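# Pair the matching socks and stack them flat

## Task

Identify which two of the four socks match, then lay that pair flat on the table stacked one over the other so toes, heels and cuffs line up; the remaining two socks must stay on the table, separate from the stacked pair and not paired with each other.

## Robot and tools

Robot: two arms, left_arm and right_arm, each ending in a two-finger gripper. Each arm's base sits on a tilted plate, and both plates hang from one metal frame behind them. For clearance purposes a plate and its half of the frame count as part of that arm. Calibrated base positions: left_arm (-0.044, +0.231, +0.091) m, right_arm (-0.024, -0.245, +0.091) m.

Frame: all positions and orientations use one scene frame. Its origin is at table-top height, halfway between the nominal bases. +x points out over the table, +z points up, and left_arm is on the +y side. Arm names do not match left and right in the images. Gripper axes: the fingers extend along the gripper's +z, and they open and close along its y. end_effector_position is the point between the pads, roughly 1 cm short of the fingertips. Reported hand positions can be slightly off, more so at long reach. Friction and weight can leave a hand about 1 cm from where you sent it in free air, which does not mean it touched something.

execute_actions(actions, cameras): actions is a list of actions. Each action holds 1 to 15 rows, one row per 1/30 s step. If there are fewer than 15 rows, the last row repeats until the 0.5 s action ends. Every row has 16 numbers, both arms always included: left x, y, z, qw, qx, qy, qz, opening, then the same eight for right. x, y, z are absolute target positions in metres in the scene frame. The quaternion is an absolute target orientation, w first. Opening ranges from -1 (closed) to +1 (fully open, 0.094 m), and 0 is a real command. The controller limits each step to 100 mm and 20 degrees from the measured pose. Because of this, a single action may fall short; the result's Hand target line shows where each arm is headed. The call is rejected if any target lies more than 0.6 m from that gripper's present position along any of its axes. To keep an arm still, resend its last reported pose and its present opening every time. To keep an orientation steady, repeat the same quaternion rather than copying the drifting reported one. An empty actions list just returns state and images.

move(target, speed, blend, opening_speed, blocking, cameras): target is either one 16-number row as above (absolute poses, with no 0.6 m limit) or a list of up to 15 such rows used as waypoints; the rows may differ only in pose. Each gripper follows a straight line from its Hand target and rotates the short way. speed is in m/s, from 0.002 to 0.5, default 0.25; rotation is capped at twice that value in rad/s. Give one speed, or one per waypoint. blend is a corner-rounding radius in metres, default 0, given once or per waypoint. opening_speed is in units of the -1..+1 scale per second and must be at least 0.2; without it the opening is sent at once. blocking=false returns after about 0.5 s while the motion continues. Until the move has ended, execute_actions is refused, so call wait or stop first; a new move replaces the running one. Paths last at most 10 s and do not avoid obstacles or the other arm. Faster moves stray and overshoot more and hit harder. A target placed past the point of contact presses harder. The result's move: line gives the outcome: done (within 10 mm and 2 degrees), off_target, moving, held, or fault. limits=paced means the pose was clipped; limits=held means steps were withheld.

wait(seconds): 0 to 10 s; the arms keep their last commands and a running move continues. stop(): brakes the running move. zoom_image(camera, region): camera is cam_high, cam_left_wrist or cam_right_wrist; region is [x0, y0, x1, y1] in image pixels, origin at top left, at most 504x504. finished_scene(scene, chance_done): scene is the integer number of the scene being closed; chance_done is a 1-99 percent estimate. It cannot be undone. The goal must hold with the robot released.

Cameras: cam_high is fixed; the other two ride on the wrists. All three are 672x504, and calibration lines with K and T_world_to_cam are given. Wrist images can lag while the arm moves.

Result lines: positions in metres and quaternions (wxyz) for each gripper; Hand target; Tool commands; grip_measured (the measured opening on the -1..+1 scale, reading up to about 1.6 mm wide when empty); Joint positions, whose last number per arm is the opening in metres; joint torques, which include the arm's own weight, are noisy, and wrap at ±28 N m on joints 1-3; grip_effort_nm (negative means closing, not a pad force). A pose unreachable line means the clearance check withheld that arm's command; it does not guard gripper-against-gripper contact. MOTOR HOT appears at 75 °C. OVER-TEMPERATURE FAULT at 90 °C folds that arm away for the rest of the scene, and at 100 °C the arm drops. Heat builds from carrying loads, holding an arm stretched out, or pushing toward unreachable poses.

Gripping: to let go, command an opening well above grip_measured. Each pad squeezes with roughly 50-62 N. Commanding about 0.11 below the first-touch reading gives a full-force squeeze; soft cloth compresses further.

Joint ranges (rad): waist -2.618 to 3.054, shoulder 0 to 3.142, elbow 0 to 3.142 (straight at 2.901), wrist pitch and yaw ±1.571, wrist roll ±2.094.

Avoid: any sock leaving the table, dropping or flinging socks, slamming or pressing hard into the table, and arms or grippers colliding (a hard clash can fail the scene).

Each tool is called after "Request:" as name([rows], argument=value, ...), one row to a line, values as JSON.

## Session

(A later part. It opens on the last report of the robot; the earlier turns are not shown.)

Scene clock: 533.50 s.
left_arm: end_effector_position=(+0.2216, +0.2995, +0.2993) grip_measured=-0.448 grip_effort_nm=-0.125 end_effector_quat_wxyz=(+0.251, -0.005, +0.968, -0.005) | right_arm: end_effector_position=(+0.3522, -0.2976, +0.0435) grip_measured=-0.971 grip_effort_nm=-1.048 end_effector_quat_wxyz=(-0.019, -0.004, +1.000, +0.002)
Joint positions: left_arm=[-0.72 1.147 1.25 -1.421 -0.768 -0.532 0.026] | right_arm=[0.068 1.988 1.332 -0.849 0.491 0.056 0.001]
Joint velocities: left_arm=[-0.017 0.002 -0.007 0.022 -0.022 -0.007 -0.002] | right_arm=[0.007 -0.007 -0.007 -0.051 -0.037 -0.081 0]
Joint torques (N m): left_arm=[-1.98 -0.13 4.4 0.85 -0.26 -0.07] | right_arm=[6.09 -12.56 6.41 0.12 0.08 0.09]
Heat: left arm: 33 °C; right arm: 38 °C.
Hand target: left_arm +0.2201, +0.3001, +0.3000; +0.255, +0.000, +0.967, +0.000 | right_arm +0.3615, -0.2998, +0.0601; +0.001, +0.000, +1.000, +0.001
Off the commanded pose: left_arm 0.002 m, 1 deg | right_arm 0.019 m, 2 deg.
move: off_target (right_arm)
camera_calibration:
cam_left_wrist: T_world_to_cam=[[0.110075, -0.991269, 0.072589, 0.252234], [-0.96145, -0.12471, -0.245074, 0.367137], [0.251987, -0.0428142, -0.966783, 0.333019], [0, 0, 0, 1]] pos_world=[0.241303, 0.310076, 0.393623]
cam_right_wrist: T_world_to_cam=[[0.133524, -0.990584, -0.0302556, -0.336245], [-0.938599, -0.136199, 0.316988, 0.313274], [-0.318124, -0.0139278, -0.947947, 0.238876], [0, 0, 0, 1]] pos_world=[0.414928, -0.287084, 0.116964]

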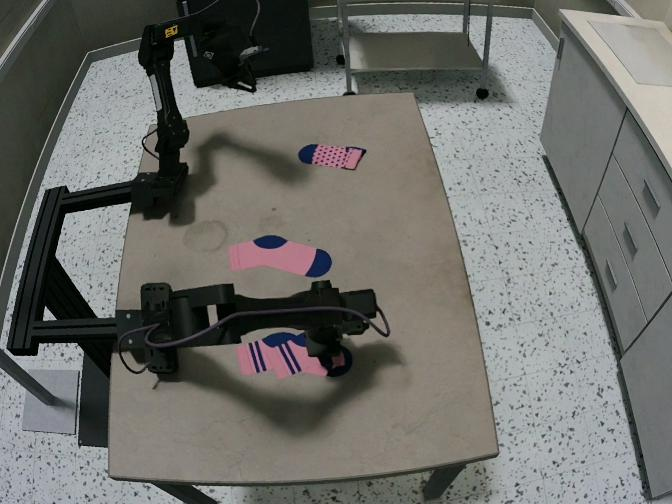

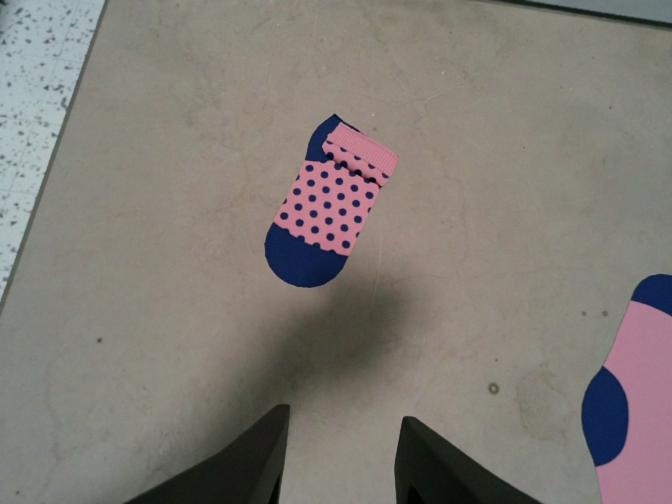

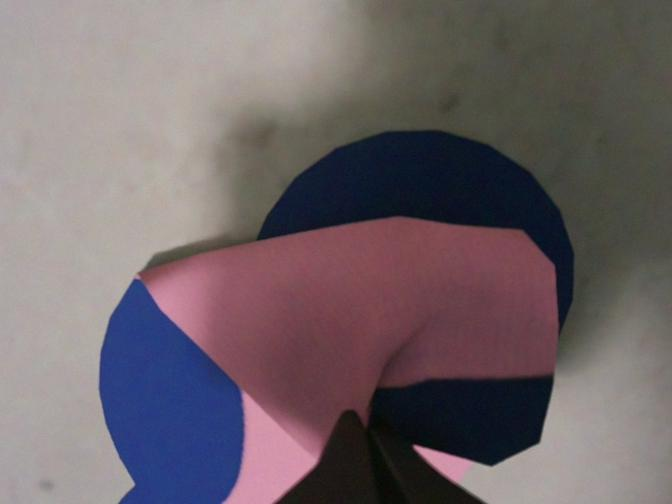

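Request:
move([
  [0.22,0.3,0.3,0.255,0,0.967,0,-0.45,0.38,-0.3,0.1,0,0,1,0,-1],
  [0.22,0.3,0.3,0.255,0,0.967,0,-0.45,0.44,-0.315,0.1,0,0,1,0,-1],
  [0.22,0.3,0.3,0.255,0,0.967,0,-0.45,0.5,-0.33,0.05,0,0,1,0,-1],
], speed=0.1)

Request:
zoom_image(camera="cam_high", region=[220, 260, 430, 420])

Scene clock: 539.43 s.
left_arm: end_effector_position=(+0.2216, +0.2995, +0.2993) grip_measured=-0.448 grip_effort_nm=-0.139 end_effector_quat_wxyz=(+0.251, -0.005, +0.968, -0.005) | right_arm: end_effector_position=(+0.4977, -0.3355, +0.0570) grip_measured=-0.972 grip_effort_nm=-1.048 end_effector_quat_wxyz=(+0.008, +0.009, +1.000, -0.003)
Joint positions: left_arm=[-0.72 1.147 1.25 -1.421 -0.768 -0.532 0.026] | right_arm=[0.007 2.498 2.365 -1.278 0.495 -0.016 0.001]
Joint velocities: left_arm=[0.002 0.007 -0.002 0.007 0.066 0.037 -0.001] | right_arm=[0.017 0.012 0.007 -0.007 -0.007 -0.007 0]
Joint torques (N m): left_arm=[-2.1 0.01 4.29 0.84 -0.27 -0.07] | right_arm=[6.6 -11.84 7.61 0.2 -0.04 -0.07]
Heat: left arm: 33 °C; right arm: 39 °C.
Hand target: left_arm +0.2201, +0.3001, +0.3000; +0.255, +0.000, +0.967, +0.000 | right_arm +0.4976, -0.3300, +0.0508; +0.000, +0.000, +1.000, +0.000
Off the commanded pose: left_arm 0.002 m, 1 deg | right_arm 0.009 m, 1 deg.
move: done
camera_calibration:
cam_left_wrist: T_world_to_cam=[[0.110075, -0.991269, 0.072589, 0.252234], [-0.96145, -0.12471, -0.245074, 0.367137], [0.251987, -0.0428142, -0.966783, 0.333019], [0, 0, 0, 1]] pos_world=[0.241303, 0.310076, 0.393623]
cam_right_wrist: T_world_to_cam=[[0.108005, -0.994057, -0.0135914, -0.382254], [-0.957481, -0.10769, 0.267641, 0.462116], [-0.267515, -0.0158931, -0.963423, 0.272502], [0, 0, 0, 1]] pos_world=[0.556651, -0.325886, 0.133658]

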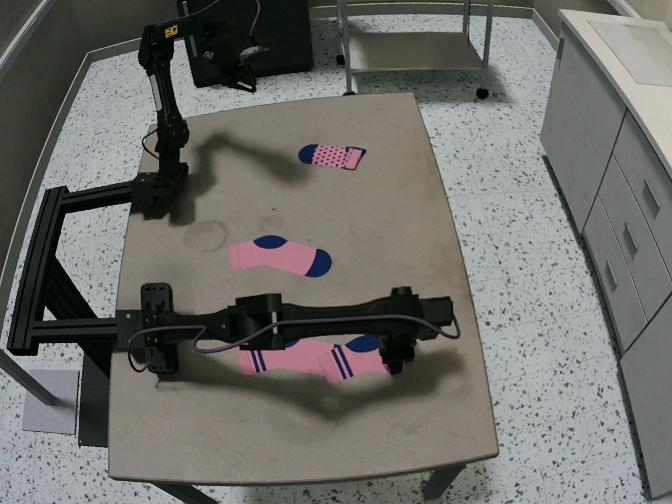

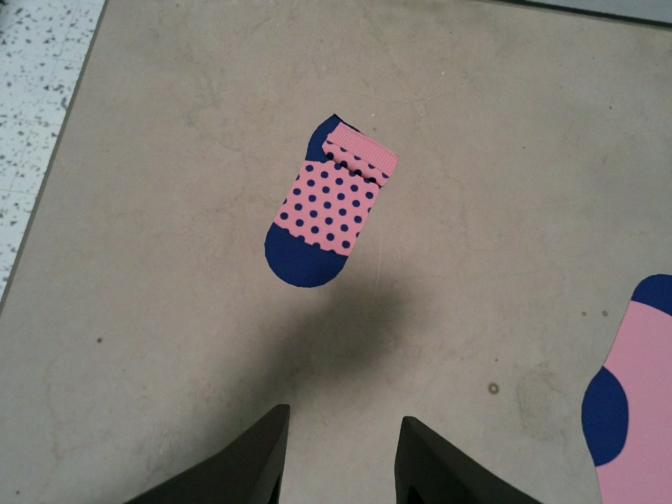

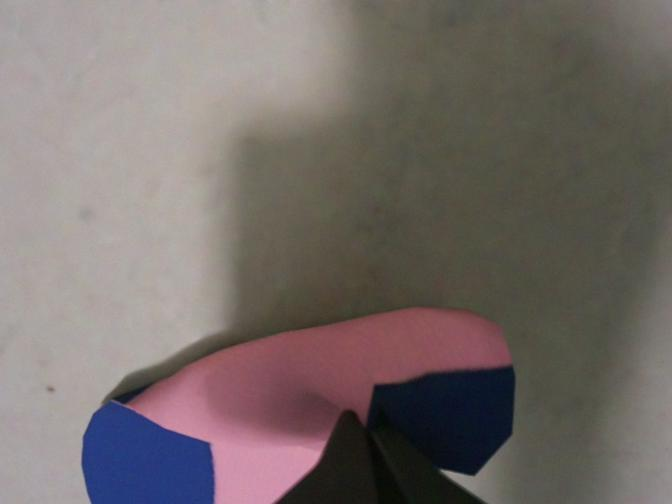

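Scaled by 2.400.

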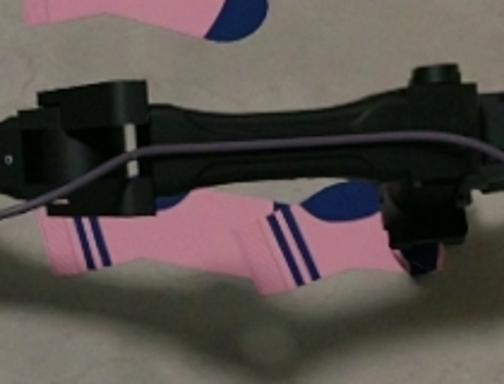

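Request:
move([
  [0.22,0.3,0.3,0.255,0,0.967,0,-0.45,0.45,-0.3,0.16,0,0,1,0,-1],
  [0.22,0.3,0.3,0.255,0,0.967,0,-0.45,0.4,-0.24,0.29,0.1736,-0.3,0.94,0,-1],
  [0.22,0.3,0.3,0.255,0,0.967,0,-0.45,0.42,-0.17,0.26,0.1,-0.6428,0.766,0,-1],
], speed=0.15)

Request:
zoom_image(camera="cam_high", region=[220, 200, 430, 400])

Scene clock: 568.37 s.
left_arm: end_effector_position=(+0.2216, +0.2995, +0.2993) grip_measured=-0.448 grip_effort_nm=-0.129 end_effector_quat_wxyz=(+0.251, -0.005, +0.968, -0.005) | right_arm: end_effector_position=(+0.4226, -0.1805, +0.2571) grip_measured=-0.972 grip_effort_nm=-1.048 end_effector_quat_wxyz=(+0.105, -0.625, +0.774, -0.003)
Joint positions: left_arm=[-0.72 1.147 1.25 -1.421 -0.768 -0.532 0.026] | right_arm=[0.511 2.21 2.254 -1.515 0.459 -0.918 0.001]
Joint velocities: left_arm=[-0.007 -0.007 -0.007 0.007 -0.051 -0.007 -0.002] | right_arm=[-0.002 -0.022 -0.017 -0.081 -0.007 -0.022 0]
Joint torques (N m): left_arm=[-1.98 -0.13 4.4 0.89 -0.23 -0.1] | right_arm=[7.38 -8.69 7.45 0.57 -0.17 -0.07]
Heat: left arm: 33 °C; right arm: 38 °C.
Hand target: left_arm +0.2201, +0.3001, +0.3000; +0.255, +0.000, +0.967, +0.000 | right_arm +0.4194, -0.1687, +0.2602; +0.106, -0.638, +0.763, +0.003
Off the commanded pose: left_arm 0.002 m, 1 deg | right_arm 0.011 m, 2 deg.
move: off_target (right_arm)
camera_calibration:
cam_left_wrist: T_world_to_cam=[[0.110075, -0.991269, 0.072589, 0.252234], [-0.96145, -0.12471, -0.245074, 0.367137], [0.251987, -0.0428142, -0.966783, 0.333019], [0, 0, 0, 1]] pos_world=[0.241303, 0.310076, 0.393623]
cam_right_wrist: T_world_to_cam=[[0.9866, -0.0926162, 0.13432, -0.464012], [-0.111724, -0.983468, 0.142505, -0.130017], [0.118901, -0.155603, -0.980638, 0.263559], [0, 0, 0, 1]] pos_world=[0.411931, -0.129833, 0.33931]

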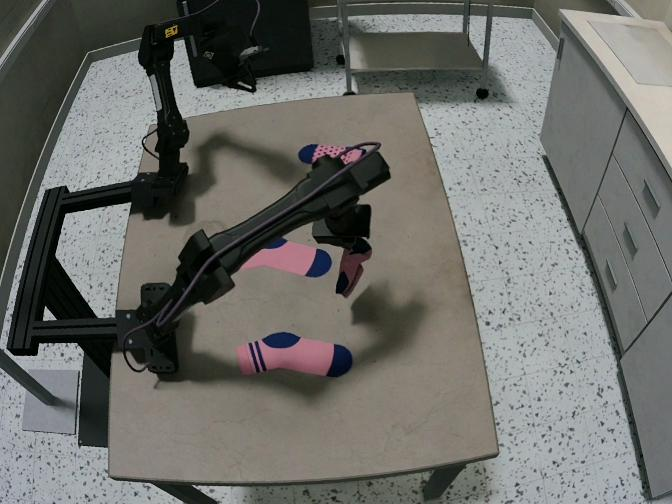

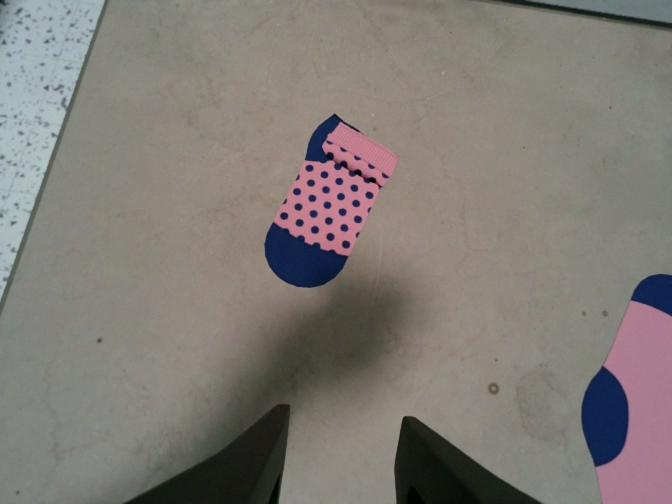

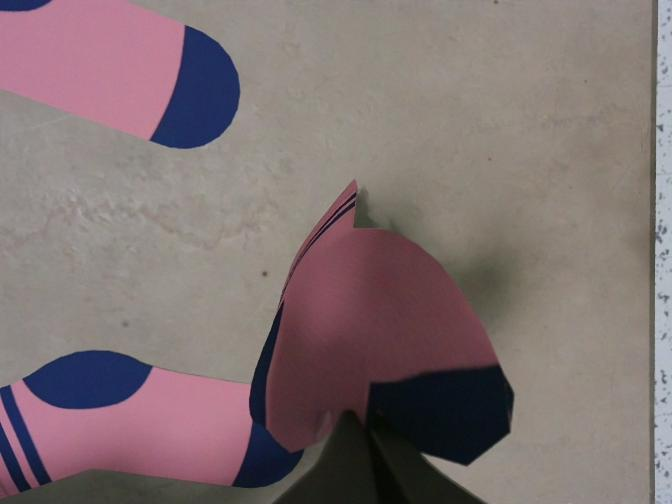

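Scaled by 2.400.

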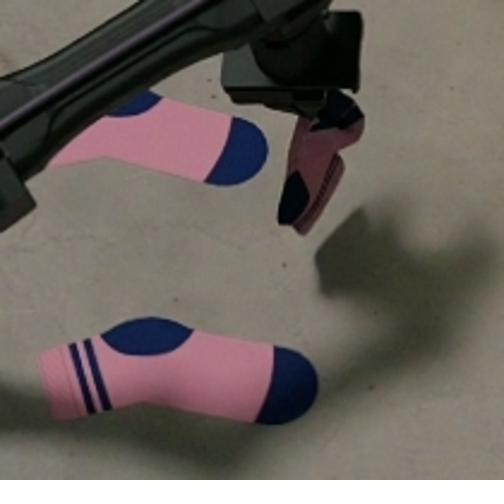

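Request:
move([
  [0.22,0.3,0.3,0.255,0,0.967,0,-0.45,0.42,-0.17,0.23,0,-0.6428,0.766,0,-1],
  [0.22,0.3,0.3,0.255,0,0.967,0,-0.45,0.42,-0.1,0.19,0,-0.6428,0.766,0,-1],
  [0.22,0.3,0.3,0.255,0,0.967,0,-0.45,0.42,-0.02,0.13,0,-0.6755,0.7373,0,-1],
  [0.22,0.3,0.3,0.255,0,0.967,0,-0.45,0.42,0.06,0.05,0,-0.7071,0.7071,0,-1],
], speed=0.12)

Request:
zoom_image(camera="cam_high", region=[220, 200, 430, 400])

Scene clock: 576.67 s.
left_arm: end_effector_position=(+0.2216, +0.2995, +0.2993) grip_measured=-0.448 grip_effort_nm=-0.134 end_effector_quat_wxyz=(+0.251, -0.005, +0.968, -0.005) | right_arm: end_effector_position=(+0.4285, +0.0451, +0.0540) grip_measured=-0.972 grip_effort_nm=-1.048 end_effector_quat_wxyz=(-0.063, +0.696, -0.716, +0.011)
Joint positions: left_arm=[-0.72 1.147 1.25 -1.421 -0.768 -0.532 0.026] | right_arm=[0.652 3.119 2.851 -1.365 0.477 -0.904 0.001]
Joint velocities: left_arm=[-0.007 -0.002 0.002 0.022 -0.007 -0.007 -0.001] | right_arm=[0.002 -0.002 0.002 -0.022 0.066 0.022 0.001]
Joint torques (N m): left_arm=[-1.98 -0.17 4.4 0.86 -0.3 -0.08] | right_arm=[8.84 -13.56 5.93 0.76 -0.12 -0.07]
Heat: left arm: 33 °C; right arm: 38 °C.
Hand target: left_arm +0.2201, +0.3001, +0.3000; +0.255, +0.000, +0.967, +0.000 | right_arm +0.4196, +0.0606, +0.0502; -0.068, +0.706, -0.705, +0.007
Off the commanded pose: left_arm 0.002 m, 1 deg | right_arm 0.018 m, 8 deg.
elbow stopped short (right arm): the move would have taken joint 3 (elbow) straighter than the controller allows.
joint sent to its limit (right arm) — joint 2 (shoulder), upper limit. The joint targets are off in orientation, not in position.
move: off_target (right_arm)
camera_calibration:
cam_left_wrist: T_world_to_cam=[[0.110075, -0.991269, 0.072589, 0.252234], [-0.96145, -0.12471, -0.245074, 0.367137], [0.251987, -0.0428142, -0.966783, 0.333019], [0, 0, 0, 1]] pos_world=[0.241303, 0.310076, 0.393623]
cam_right_wrist: T_world_to_cam=[[0.991221, 0.0953099, 0.0916397, -0.429732], [0.073108, -0.972584, 0.220763, 0.0375934], [0.110168, -0.212125, -0.971013, 0.104574], [0, 0, 0, 1]] pos_world=[0.41169, 0.0997031, 0.132624]

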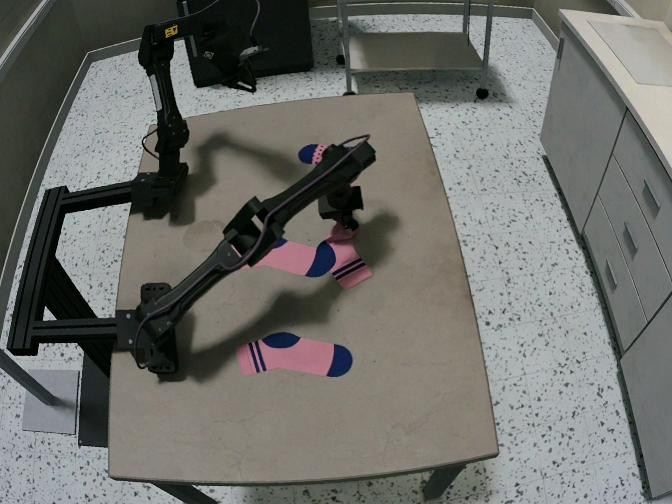

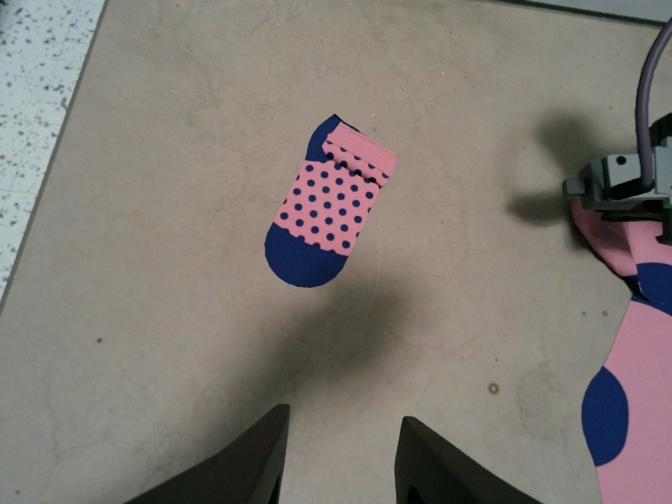

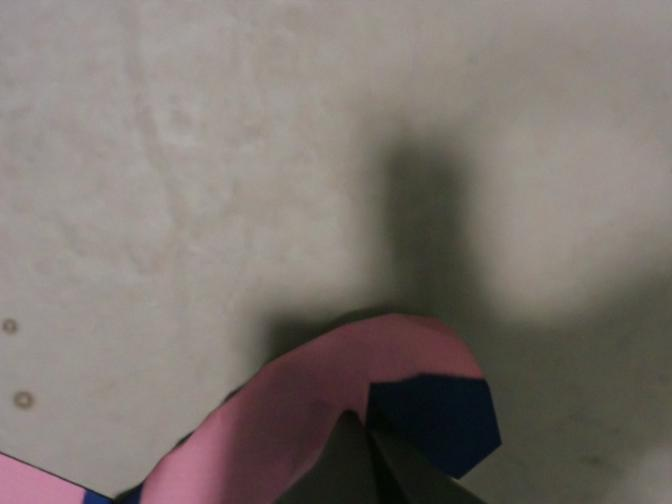

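Scaled by 2.400.

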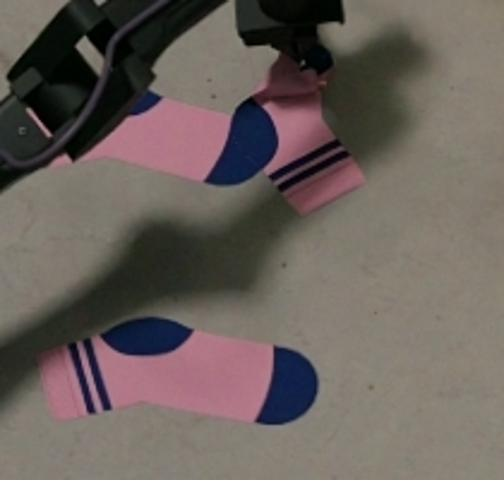

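Request:
move(target=[0.22,0.3,0.3,0.255,0,0.967,0,-0.45,0.42,0.045,0.015,0,-0.7071,0.7071,0,-1], speed=0.08, cameras=[])

Request:
move(target=[0.22,0.3,0.3,0.255,0,0.967,0,-0.45,0.42,0.045,0.015,0,-0.7071,0.7071,0,-0.2], opening_speed=1, cameras=[])

Request:
move([
  [0.22,0.3,0.3,0.255,0,0.967,0,-0.45,0.42,0.04,0.09,0,-0.7071,0.7071,0,-0.2],
  [0.22,0.3,0.3,0.255,0,0.967,0,-0.45,0.34,-0.1,0.29,0.19,0,0.982,0,-0.2],
], speed=0.2)

Request:
zoom_image(camera="cam_high", region=[250, 180, 430, 330])

Scene clock: 587.10 s.
left_arm: end_effector_position=(+0.2216, +0.2995, +0.2993) grip_measured=-0.448 grip_effort_nm=-0.134 end_effector_quat_wxyz=(+0.251, -0.005, +0.968, -0.005) | right_arm: end_effector_position=(+0.4286, +0.0396, +0.0307) grip_measured=-0.972 grip_effort_nm=-1.043 end_effector_quat_wxyz=(-0.050, +0.699, -0.714, +0.008)
Joint positions: left_arm=[-0.72 1.147 1.25 -1.421 -0.768 -0.532 0.026] | right_arm=[0.624 3.119 2.779 -1.309 0.477 -0.929 0.001]
Joint velocities: left_arm=[-0.002 0.007 -0.017 0.007 -0.051 -0.081 -0.002] | right_arm=[0.002 0.007 0.007 -0.007 -0.037 -0.051 0]
Joint torques (N m): left_arm=[-1.96 -0.21 4.34 0.91 -0.26 -0.04] | right_arm=[7.06 -13.59 4.19 0.81 -0.04 -0.06]
Heat: left arm: 33 °C; right arm: 41 °C.
Hand target: left_arm +0.2201, +0.3001, +0.3000; +0.255, +0.000, +0.967, +0.000 | right_arm +0.4195, +0.0442, +0.0152; -0.038, +0.707, -0.706, +0.005
Off the commanded pose: left_arm 0.002 m, 1 deg | right_arm 0.019 m, 6 deg.
joint sent to its limit (right arm) — joint 2 (shoulder), upper limit. The joint targets are off in orientation, not in position.
move: off_target (right_arm)
No camera images: "cameras" was empty.

Scene clock: 588.13 s.
left_arm: end_effector_position=(+0.2216, +0.2995, +0.2993) grip_measured=-0.448 grip_effort_nm=-0.129 end_effector_quat_wxyz=(+0.251, -0.005, +0.968, -0.005) | right_arm: end_effector_position=(+0.4287, +0.0397, +0.0307) grip_measured=-0.202 grip_effort_nm=0.095 end_effector_quat_wxyz=(-0.050, +0.699, -0.714, +0.008)
Joint positions: left_arm=[-0.72 1.147 1.25 -1.421 -0.768 -0.532 0.026] | right_arm=[0.624 3.119 2.779 -1.309 0.477 -0.929 0.037]
Joint velocities: left_arm=[-0.012 -0.017 -0.012 0.051 -0.037 0.007 0] | right_arm=[0.027 -0.002 -0.017 -0.022 -0.022 0.022 -0.001]
Joint torques (N m): left_arm=[-2.1 -0.12 4.4 0.85 -0.29 -0.07] | right_arm=[7.05 -13.57 4.22 0.73 -0.04 -0.06]
Heat: left arm: 33 °C; right arm: 41 °C.
Hand target: left_arm +0.2201, +0.3001, +0.3000; +0.255, +0.000, +0.967, +0.000 | right_arm +0.4193, +0.0442, +0.0153; -0.038, +0.707, -0.706, +0.005
Off the commanded pose: left_arm 0.002 m, 1 deg | right_arm 0.019 m, 6 deg.
joint sent to its limit (right arm) — joint 2 (shoulder), upper limit. The joint targets are off in orientation, not in position.
move: off_target (right_arm)
No camera images: "cameras" was empty.

Scene clock: 593.40 s.
left_arm: end_effector_position=(+0.2216, +0.2995, +0.2993) grip_measured=-0.448 grip_effort_nm=-0.129 end_effector_quat_wxyz=(+0.251, -0.005, +0.968, -0.005) | right_arm: end_effector_position=(+0.3446, -0.0955, +0.2810) grip_measured=-0.202 grip_effort_nm=0.095 end_effector_quat_wxyz=(+0.181, +0.004, +0.983, +0.006)
Joint positions: left_arm=[-0.72 1.147 1.25 -1.421 -0.768 -0.532 0.026] | right_arm=[0.861 2.097 1.875 -1.361 0.684 0.783 0.037]
Joint velocities: left_arm=[0.007 -0.007 -0.017 0.022 0.081 0.022 -0.002] | right_arm=[0.002 0.002 0.022 -0.037 0.007 0.081 0]
Joint torques (N m): left_arm=[-1.98 0.03 4.44 0.86 -0.26 -0.07] | right_arm=[6.02 -10.85 5.35 0.65 0.29 0.08]
Heat: left arm: 33 °C; right arm: 42 °C.
Hand target: left_arm +0.2201, +0.3001, +0.3000; +0.255, +0.000, +0.967, +0.000 | right_arm +0.3396, -0.1001, +0.2910; +0.190, +0.002, +0.982, +0.005
Off the commanded pose: left_arm 0.002 m, 1 deg | right_arm 0.011 m, 1 deg.
elbow stopped short (right arm): the move would have taken joint 3 (elbow) straighter than the controller allows.
move: off_target (right_arm)
camera_calibration:
cam_left_wrist: T_world_to_cam=[[0.110075, -0.991269, 0.072589, 0.252234], [-0.96145, -0.12471, -0.245074, 0.367137], [0.251987, -0.0428142, -0.966783, 0.333019], [0, 0, 0, 1]] pos_world=[0.241303, 0.310076, 0.393623]
cam_right_wrist: T_world_to_cam=[[0.120139, -0.992678, 0.0125505, -0.135535], [-0.989736, -0.120749, -0.0764378, 0.387938], [0.0773936, -0.0032385, -0.996995, 0.342895], [0, 0, 0, 1]] pos_world=[0.373701, -0.0865886, 0.373219]

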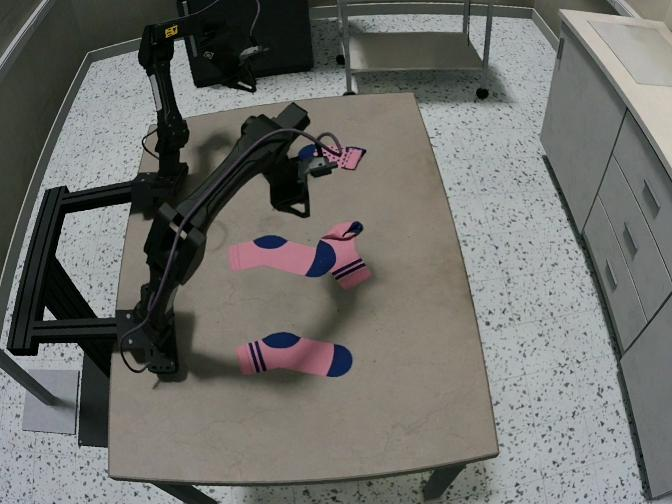

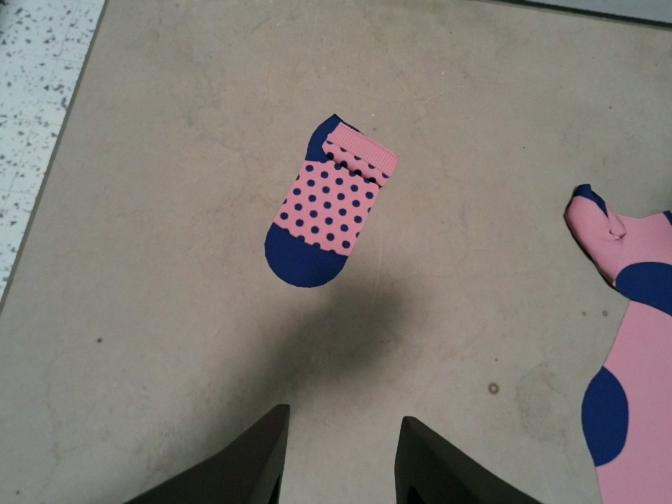

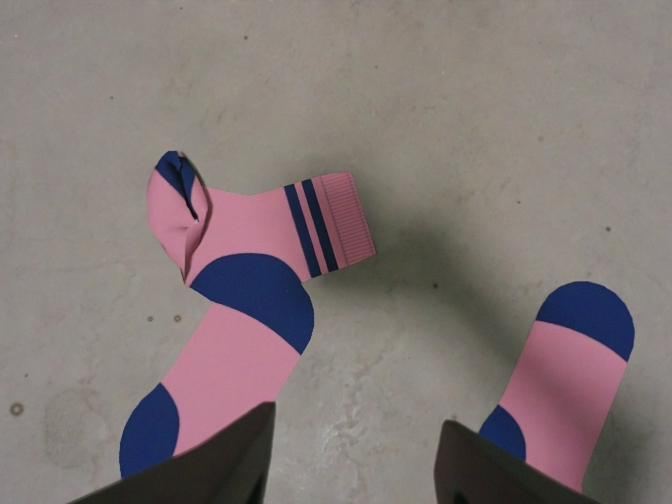

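Scaled by 2.800.

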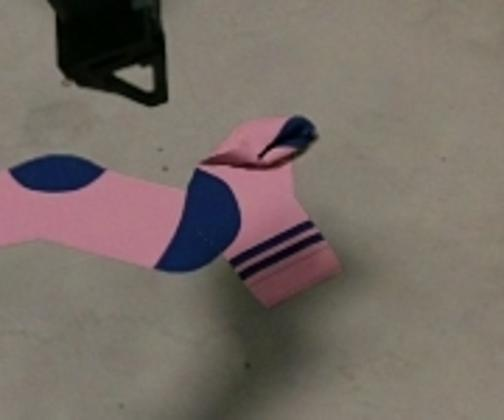

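Request:
move([
  [0.3,0.2,0.25,0.1677,0.6965,0.6965,-0.045,-0.1,0.4,-0.15,0.2,0.0868,0,0.985,0.1504,-1],
  [0.415,0.06,0.1,0.1677,0.6965,0.6965,-0.045,-0.1,0.425,-0.08,0.09,0.0868,0,0.985,0.1504,-1],
], speed=0.15)

Request:
zoom_image(camera="cam_high", region=[250, 150, 430, 330])

Scene clock: 612.30 s.
left_arm: end_effector_position=(+0.3993, +0.0664, +0.0942) grip_measured=-0.102 grip_effort_nm=0.105 end_effector_quat_wxyz=(+0.152, +0.700, +0.696, -0.046) | right_arm: end_effector_position=(+0.4283, -0.0860, +0.0968) grip_measured=-0.986 grip_effort_nm=-0.774 end_effector_quat_wxyz=(+0.088, +0.006, +0.986, +0.142)
Joint positions: left_arm=[-0.431 2.276 1.657 -0.766 -0.306 1.195 0.042] | right_arm=[0.444 2.292 1.672 -0.748 0.31 0.364 0.001]
Joint velocities: left_arm=[0.007 -0.007 -0.007 -0.022 0.022 -0.037 0] | right_arm=[-0.002 0.007 0.007 0.022 -0.037 0.051 0.001]
Joint torques (N m): left_arm=[-4.71 -7.97 7.79 0.91 0.27 0.04] | right_arm=[5.78 -10.21 5.34 1.08 -0.22 -0.09]
Heat: left arm: 33 °C; right arm: 39 °C.
Hand target: left_arm +0.4085, +0.0604, +0.0982; +0.169, +0.696, +0.697, -0.048 | right_arm +0.4268, -0.0808, +0.0888; +0.084, +0.000, +0.986, +0.144
Off the commanded pose: left_arm 0.018 m, 2 deg | right_arm 0.010 m, 1 deg.
move: off_target (left_arm)
camera_calibration:
cam_left_wrist: T_world_to_cam=[[-0.985108, -0.130169, -0.112332, 0.414049], [-0.125944, 0.991063, -0.0439532, 0.0320104], [0.117049, -0.0291511, -0.992698, 0.135384], [0, 0, 0, 1]] pos_world=[0.396068, 0.0261187, 0.182313]
cam_right_wrist: T_world_to_cam=[[0.140821, -0.950814, -0.275903, -0.111201], [-0.983961, -0.165234, 0.0672133, 0.437699], [-0.109496, 0.262012, -0.958833, 0.251997], [0, 0, 0, 1]] pos_world=[0.473931, -0.0994347, 0.181523]

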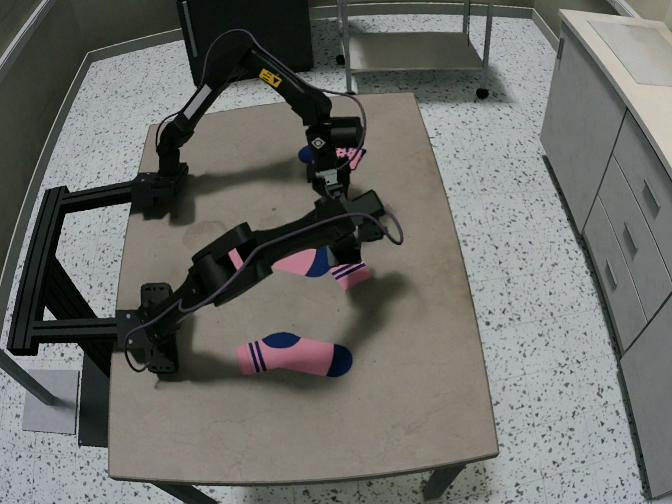

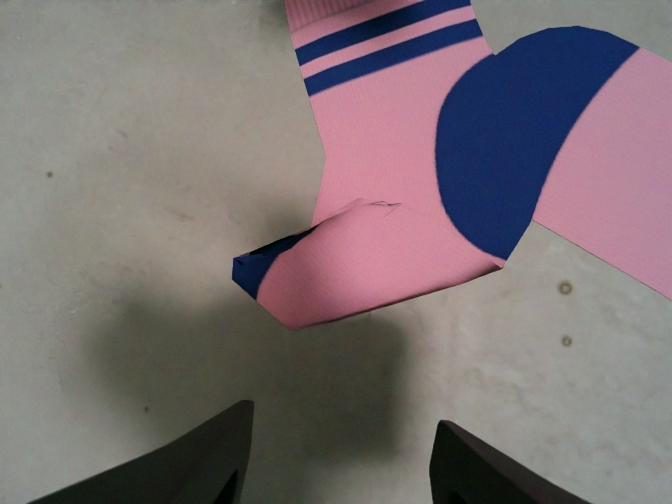

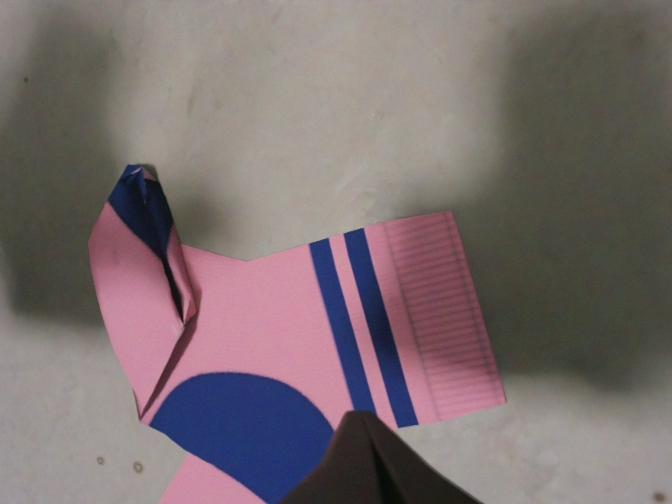

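Scaled by 2.800.

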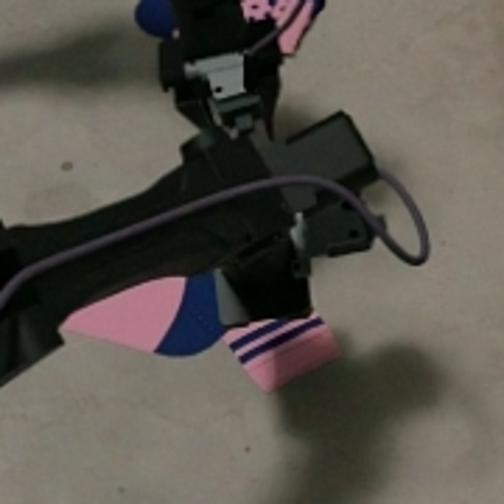

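Request:
move([
  [0.42,0.035,0.08,0.1677,0.6965,0.6965,-0.045,-0.1,0.425,-0.085,0.02,0.0868,0,0.985,0.1504,-1],
  [0.425,0.02,0.05,0.1677,0.6965,0.6965,-0.045,-0.1,0.425,-0.085,-0.012,0.0868,0,0.985,0.1504,-1],
], speed=0.07)

Request:
zoom_image(camera="cam_high", region=[250, 150, 430, 330])

Scene clock: 619.43 s.
left_arm: end_effector_position=(+0.4161, +0.0282, +0.0473) grip_measured=-0.102 grip_effort_nm=0.105 end_effector_quat_wxyz=(+0.153, +0.698, +0.698, -0.046) | right_arm: end_effector_position=(+0.4436, -0.0865, +0.0211) grip_measured=-0.986 grip_effort_nm=-0.774 end_effector_quat_wxyz=(+0.115, +0.009, +0.980, +0.165)
Joint positions: left_arm=[-0.431 2.472 1.77 -0.681 -0.306 1.192 0.042] | right_arm=[0.337 2.384 1.538 -0.421 0.254 0.239 0.001]
Joint velocities: left_arm=[-0.017 -0.007 -0.017 -0.081 0.007 -0.007 0] | right_arm=[0.002 -0.007 -0.007 -0.007 0.007 -0.022 0]
Joint torques (N m): left_arm=[-5.35 -8.81 7.53 0.9 0.19 0.05] | right_arm=[4.75 -7.86 3.17 1.13 -0.06 -0.11]
Heat: left arm: 34 °C; right arm: 39 °C.
Hand target: left_arm +0.4238, +0.0203, +0.0498; +0.168, +0.696, +0.696, -0.045 | right_arm +0.4244, -0.0861, -0.0110; +0.085, +0.000, +0.985, +0.150
Off the commanded pose: left_arm 0.012 m, 2 deg | right_arm 0.038 m, 4 deg.
move: off_target (left_arm, right_arm)
camera_calibration:
cam_left_wrist: T_world_to_cam=[[-0.98457, -0.1337, -0.112897, 0.420312], [-0.12933, 0.99057, -0.04522, 0.0713856], [0.117878, -0.0299214, -0.992577, 0.0853433], [0, 0, 0, 1]] pos_world=[0.412999, -0.011963, 0.13539]
cam_right_wrist: T_world_to_cam=[[0.148082, -0.937991, -0.31344, -0.135987], [-0.987441, -0.157876, 0.00594701, 0.461175], [-0.0550628, 0.308623, -0.949589, 0.160856], [0, 0, 0, 1]] pos_world=[0.484378, -0.104391, 0.107381]

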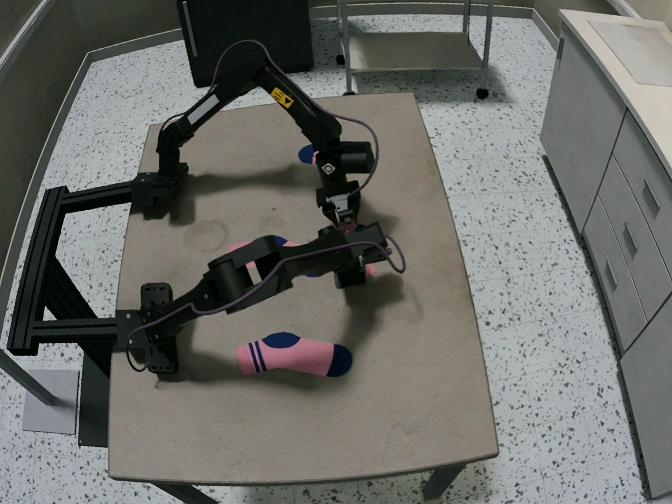

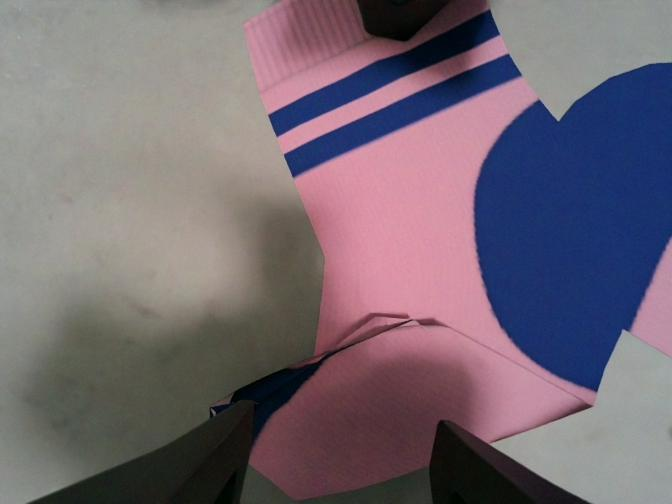

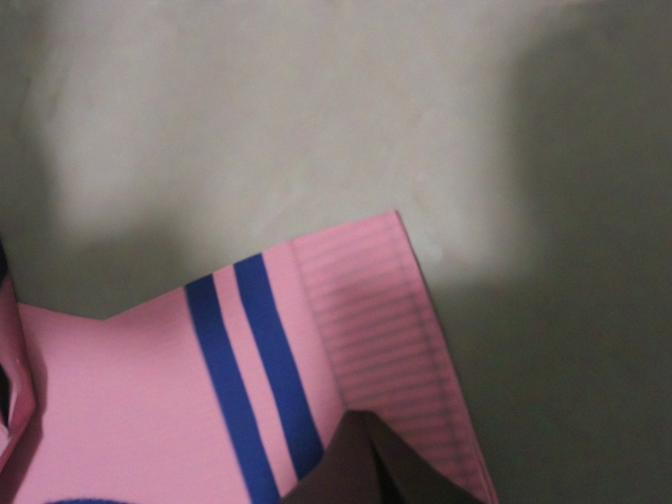

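Scaled by 2.800.

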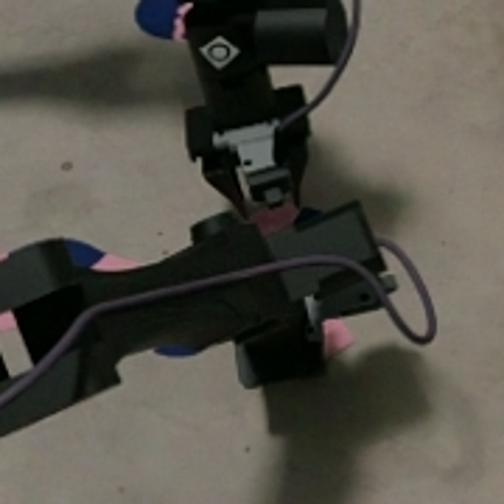

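Request:
move([
  [0.418,0.032,0.0,0.1677,0.6965,0.6965,-0.045,-0.1,0.425,-0.085,-0.012,0.0868,0,0.985,0.1504,-1],
], speed=0.06, cameras=["cam_left_wrist"])

Request:
move([
  [0.418,0.032,0.0,0.1677,0.6965,0.6965,-0.045,-0.8,0.425,-0.085,-0.012,0.0868,0,0.985,0.1504,-1],
], opening_speed=0.8, cameras=[])

Request:
move([
  [0.418,0.032,0.0,0.1677,0.6965,0.6965,-0.045,-1,0.425,-0.085,-0.012,0.0868,0,0.985,0.1504,-1],
], opening_speed=0.5, cameras=[])

Request:
move([
  [0.418,0.045,0.05,0.1677,0.6965,0.6965,-0.045,-1,0.425,-0.085,-0.012,0.0868,0,0.985,0.1504,-1],
], speed=0.06)

Scene clock: 627.40 s.
left_arm: end_effector_position=(+0.4223, +0.0338, +0.0162) grip_measured=-0.102 grip_effort_nm=0.105 end_effector_quat_wxyz=(+0.175, +0.695, +0.696, -0.041) | right_arm: end_effector_position=(+0.4438, -0.0864, +0.0210) grip_measured=-0.986 grip_effort_nm=-0.774 end_effector_quat_wxyz=(+0.116, +0.008, +0.979, +0.165)
Joint positions: left_arm=[-0.381 2.486 1.678 -0.514 -0.287 1.258 0.042] | right_arm=[0.337 2.385 1.538 -0.42 0.254 0.238 0.001]
Joint velocities: left_arm=[-0.017 0.007 -0.007 0.022 -0.066 0.007 0.001] | right_arm=[-0.012 -0.002 -0.007 -0.022 0.007 -0.007 0]
Joint torques (N m): left_arm=[-4.12 -7.88 3.67 1.01 0.15 0] | right_arm=[4.86 -8.12 2.78 1.19 -0.04 -0.1]
Heat: left arm: 35 °C; right arm: 38 °C.
Hand target: left_arm +0.4169, +0.0323, +0.0008; +0.168, +0.696, +0.696, -0.046 | right_arm +0.4239, -0.0857, -0.0106; +0.087, -0.001, +0.985, +0.150
Off the commanded pose: left_arm 0.017 m, 1 deg | right_arm 0.038 m, 4 deg.
move: off_target (left_arm, right_arm)
camera_calibration:
cam_left_wrist: T_world_to_cam=[[-0.978668, -0.14356, -0.146969, 0.422058], [-0.13384, 0.988232, -0.0740626, 0.0676955], [0.155872, -0.0528123, -0.986364, 0.0386164], [0, 0, 0, 1]] pos_world=[0.416096, -0.00426891, 0.105133]
Images, in order (width x height): cam_left_wrist 672x504.

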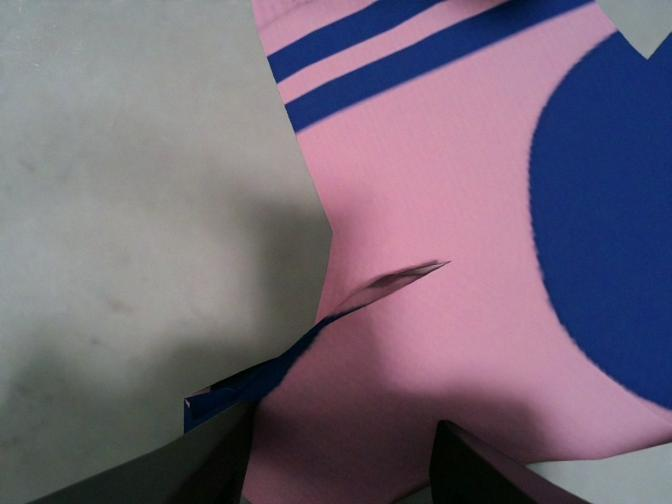

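Scene clock: 628.50 s.
left_arm: end_effector_position=(+0.4244, +0.0358, +0.0136) grip_measured=-0.798 grip_effort_nm=-0.139 end_effector_quat_wxyz=(+0.177, +0.692, +0.699, -0.041) | right_arm: end_effector_position=(+0.4435, -0.0860, +0.0203) grip_measured=-0.986 grip_effort_nm=-0.769 end_effector_quat_wxyz=(+0.116, +0.009, +0.979, +0.165)
Joint positions: left_arm=[-0.372 2.487 1.675 -0.502 -0.283 1.259 0.01] | right_arm=[0.337 2.385 1.533 -0.414 0.254 0.238 0.001]
Joint velocities: left_arm=[-0.007 0.012 -0.002 -0.022 0.051 -0.022 0] | right_arm=[0.007 -0.007 -0.012 -0.022 -0.066 0.066 -0.001]
Joint torques (N m): left_arm=[-4.67 -7.82 4.16 0.87 0.14 0.05] | right_arm=[4.85 -8.12 3.08 1.13 -0.04 -0.09]
Heat: left arm: 35 °C; right arm: 38 °C.
Hand target: left_arm +0.4173, +0.0324, +0.0003; +0.168, +0.696, +0.696, -0.045 | right_arm +0.4239, -0.0856, -0.0106; +0.087, -0.001, +0.985, +0.150
Off the commanded pose: left_arm 0.016 m, 1 deg | right_arm 0.037 m, 4 deg.
move: off_target (left_arm, right_arm)
No camera images: "cameras" was empty.

Scene clock: 629.20 s.
left_arm: end_effector_position=(+0.4256, +0.0358, +0.0139) grip_measured=-0.992 grip_effort_nm=-0.408 end_effector_quat_wxyz=(+0.179, +0.691, +0.700, -0.040) | right_arm: end_effector_position=(+0.4435, -0.0860, +0.0203) grip_measured=-0.986 grip_effort_nm=-0.769 end_effector_quat_wxyz=(+0.116, +0.009, +0.979, +0.165)
Joint positions: left_arm=[-0.372 2.487 1.675 -0.497 -0.285 1.259 0] | right_arm=[0.337 2.385 1.533 -0.414 0.254 0.238 0.001]
Joint velocities: left_arm=[-0.027 -0.017 0.007 0.022 -0.037 -0.022 -0.001] | right_arm=[-0.002 0.017 -0.022 -0.007 -0.051 0.037 0]
Joint torques (N m): left_arm=[-4.7 -7.77 4.31 0.86 0.07 0.02] | right_arm=[4.86 -8.12 3.08 1.13 -0.05 -0.09]
Heat: left arm: 35 °C; right arm: 38 °C.
Hand target: left_arm +0.4174, +0.0325, +0.0004; +0.167, +0.696, +0.697, -0.045 | right_arm +0.4241, -0.0856, -0.0106; +0.087, -0.001, +0.985, +0.150
Off the commanded pose: left_arm 0.016 m, 2 deg | right_arm 0.037 m, 4 deg.
move: off_target (left_arm, right_arm)
No camera images: "cameras" was empty.

Scene clock: 630.70 s.
left_arm: end_effector_position=(+0.4085, +0.0486, +0.0196) grip_measured=-0.992 grip_effort_nm=-0.413 end_effector_quat_wxyz=(+0.142, +0.698, +0.699, -0.053) | right_arm: end_effector_position=(+0.4436, -0.0860, +0.0204) grip_measured=-0.986 grip_effort_nm=-0.779 end_effector_quat_wxyz=(+0.117, +0.009, +0.979, +0.165)
Joint positions: left_arm=[-0.372 2.458 1.675 -0.609 -0.292 1.238 0] | right_arm=[0.337 2.385 1.533 -0.413 0.254 0.238 0.001]
Joint velocities: left_arm=[-0.007 -0.002 -0.007 -0.037 -0.037 0.007 0] | right_arm=[-0.017 -0.012 0.022 0.081 0.051 -0.007 0.001]
Joint torques (N m): left_arm=[-6.9 -13.49 6.48 0.44 0.1 -0.07] | right_arm=[4.85 -8.1 3.08 1.13 -0.04 -0.09]
Heat: left arm: 36 °C; right arm: 37 °C.
Hand target: left_arm +0.4182, +0.0449, +0.0493; +0.168, +0.696, +0.696, -0.045 | right_arm +0.4240, -0.0856, -0.0106; +0.087, -0.001, +0.985, +0.150
Off the commanded pose: left_arm 0.032 m, 3 deg | right_arm 0.037 m, 4 deg.
move: off_target (left_arm, right_arm)
camera_calibration:
cam_left_wrist: T_world_to_cam=[[-0.987162, -0.13301, -0.0884234, 0.41292], [-0.130201, 0.990803, -0.0368363, 0.0491343], [0.0925098, -0.0248506, -0.995402, 0.0695477], [0, 0, 0, 1]] pos_world=[0.407582, 0.00796829, 0.10755]
cam_right_wrist: T_world_to_cam=[[0.148664, -0.937721, -0.31397, -0.135976], [-0.987504, -0.157566, 0.00301344, 0.461358], [-0.0522968, 0.309599, -0.949428, 0.158921], [0, 0, 0, 1]] pos_world=[0.484119, -0.104015, 0.106801]

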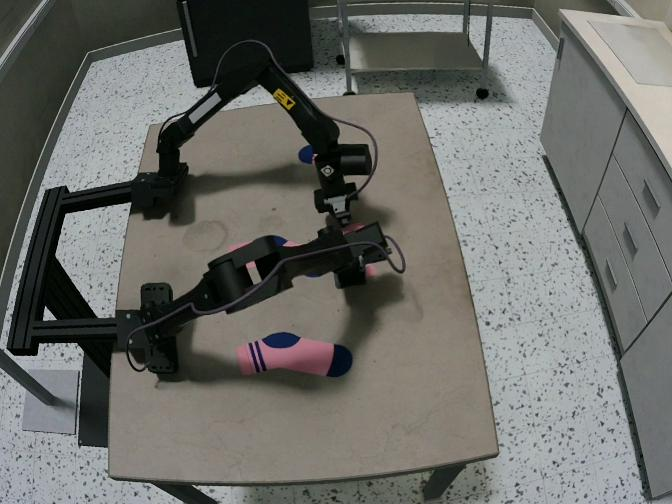

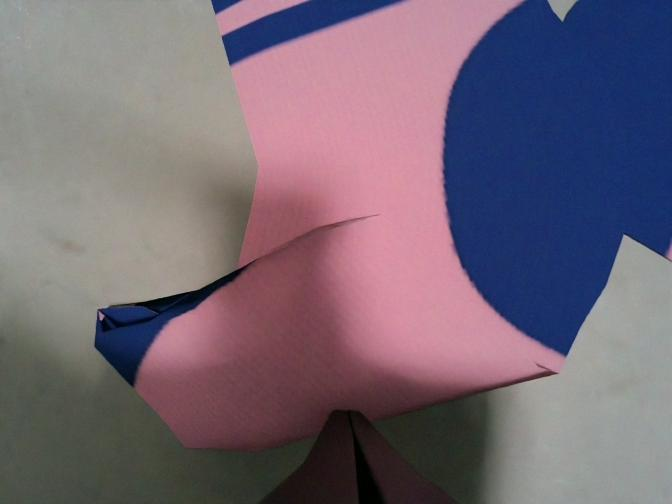

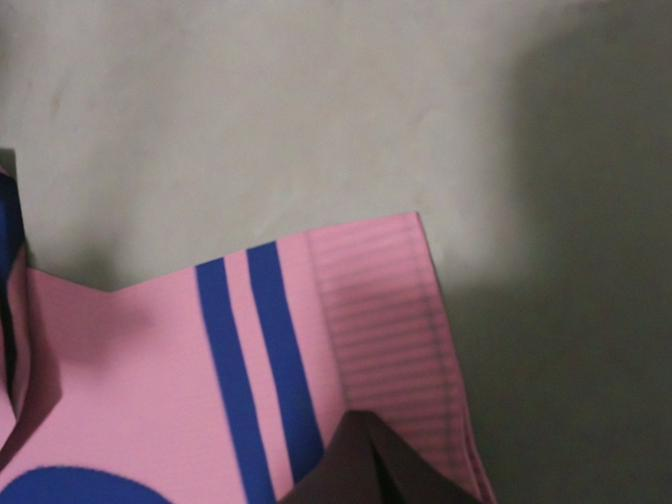

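Request:
move([
  [0.418,0.05,0.075,0.1677,0.6965,0.6965,-0.045,-1,0.425,-0.085,-0.012,0.0868,0,0.985,0.1504,-1],
  [0.425,0.022,0.07,0.1677,0.6965,0.6965,-0.045,-1,0.425,-0.085,-0.012,0.0868,0,0.985,0.1504,-1],
  [0.425,0.022,-0.008,0.1677,0.6965,0.6965,-0.045,-1,0.425,-0.085,-0.012,0.0868,0,0.985,0.1504,-1],
  [0.425,0.13,-0.008,0.1677,0.6965,0.6965,-0.045,-1,0.425,-0.085,-0.012,0.0868,0,0.985,0.1504,-1],
], speed=0.06)

Scene clock: 639.40 s.
left_arm: end_effector_position=(+0.4397, +0.1035, +0.0090) grip_measured=-0.992 grip_effort_nm=-0.418 end_effector_quat_wxyz=(+0.217, +0.693, +0.685, -0.057) | right_arm: end_effector_position=(+0.4442, -0.0856, +0.0207) grip_measured=-0.986 grip_effort_nm=-0.769 end_effector_quat_wxyz=(+0.118, +0.009, +0.979, +0.166)
Joint positions: left_arm=[-0.205 2.355 1.552 -0.425 -0.16 1.453 0] | right_arm=[0.337 2.385 1.533 -0.41 0.252 0.238 0.001]
Joint velocities: left_arm=[0.007 -0.002 -0.012 0.051 -0.007 0.037 0] | right_arm=[-0.017 -0.012 0.017 0.022 0.037 0.007 -0.001]
Joint torques (N m): left_arm=[-2.62 -9.89 2.26 0.3 -0.43 0.02] | right_arm=[4.86 -8.12 3.1 1.09 -0.02 -0.1]
Heat: left arm: 37 °C; right arm: 37 °C.
Hand target: left_arm +0.4257, +0.1276, -0.0068; +0.171, +0.696, +0.696, -0.047 | right_arm +0.4240, -0.0857, -0.0106; +0.087, -0.001, +0.985, +0.150
Off the commanded pose: left_arm 0.035 m, 6 deg | right_arm 0.038 m, 4 deg.
move: off_target (left_arm, right_arm)
camera_calibration:
cam_left_wrist: T_world_to_cam=[[-0.974295, -0.142171, -0.17475, 0.446164], [-0.114308, 0.980422, -0.160331, -0.00637014], [0.194123, -0.136234, -0.971471, 0.0241503], [0, 0, 0, 1]] pos_world=[0.429278, 0.0729671, 0.100407]
cam_right_wrist: T_world_to_cam=[[0.148409, -0.937135, -0.315838, -0.135421], [-0.987669, -0.156554, 0.000421594, 0.462252], [-0.0498408, 0.311881, -0.948813, 0.158206], [0, 0, 0, 1]] pos_world=[0.484535, -0.103882, 0.107142]

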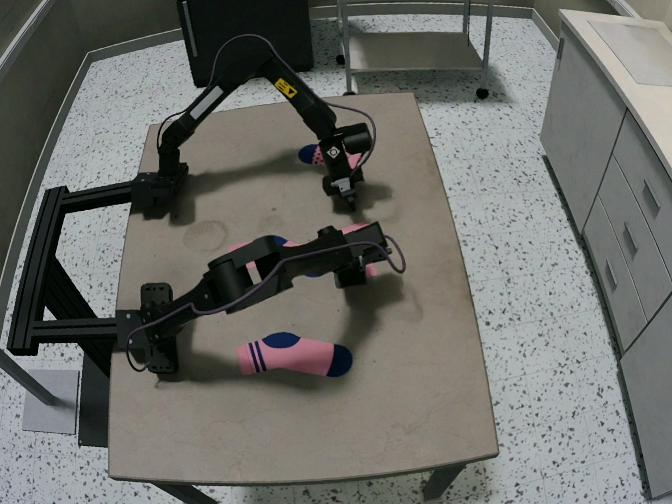

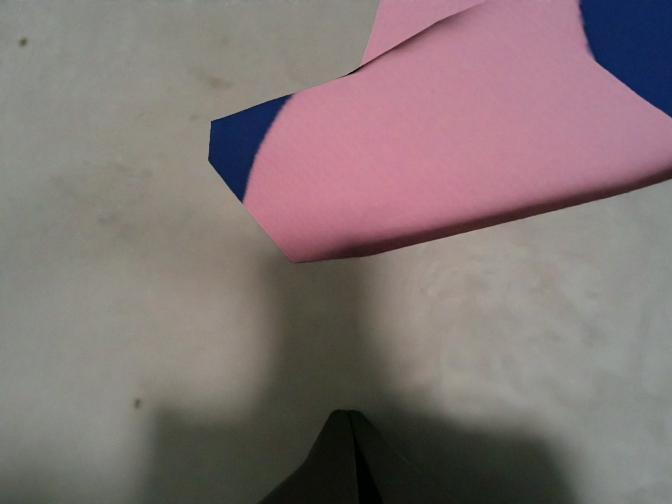

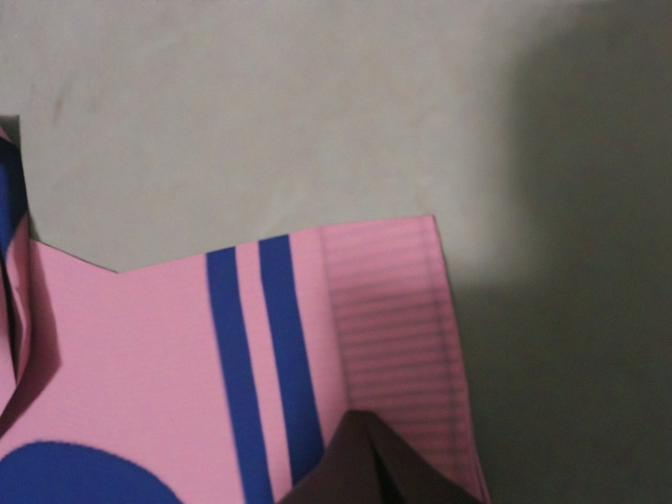

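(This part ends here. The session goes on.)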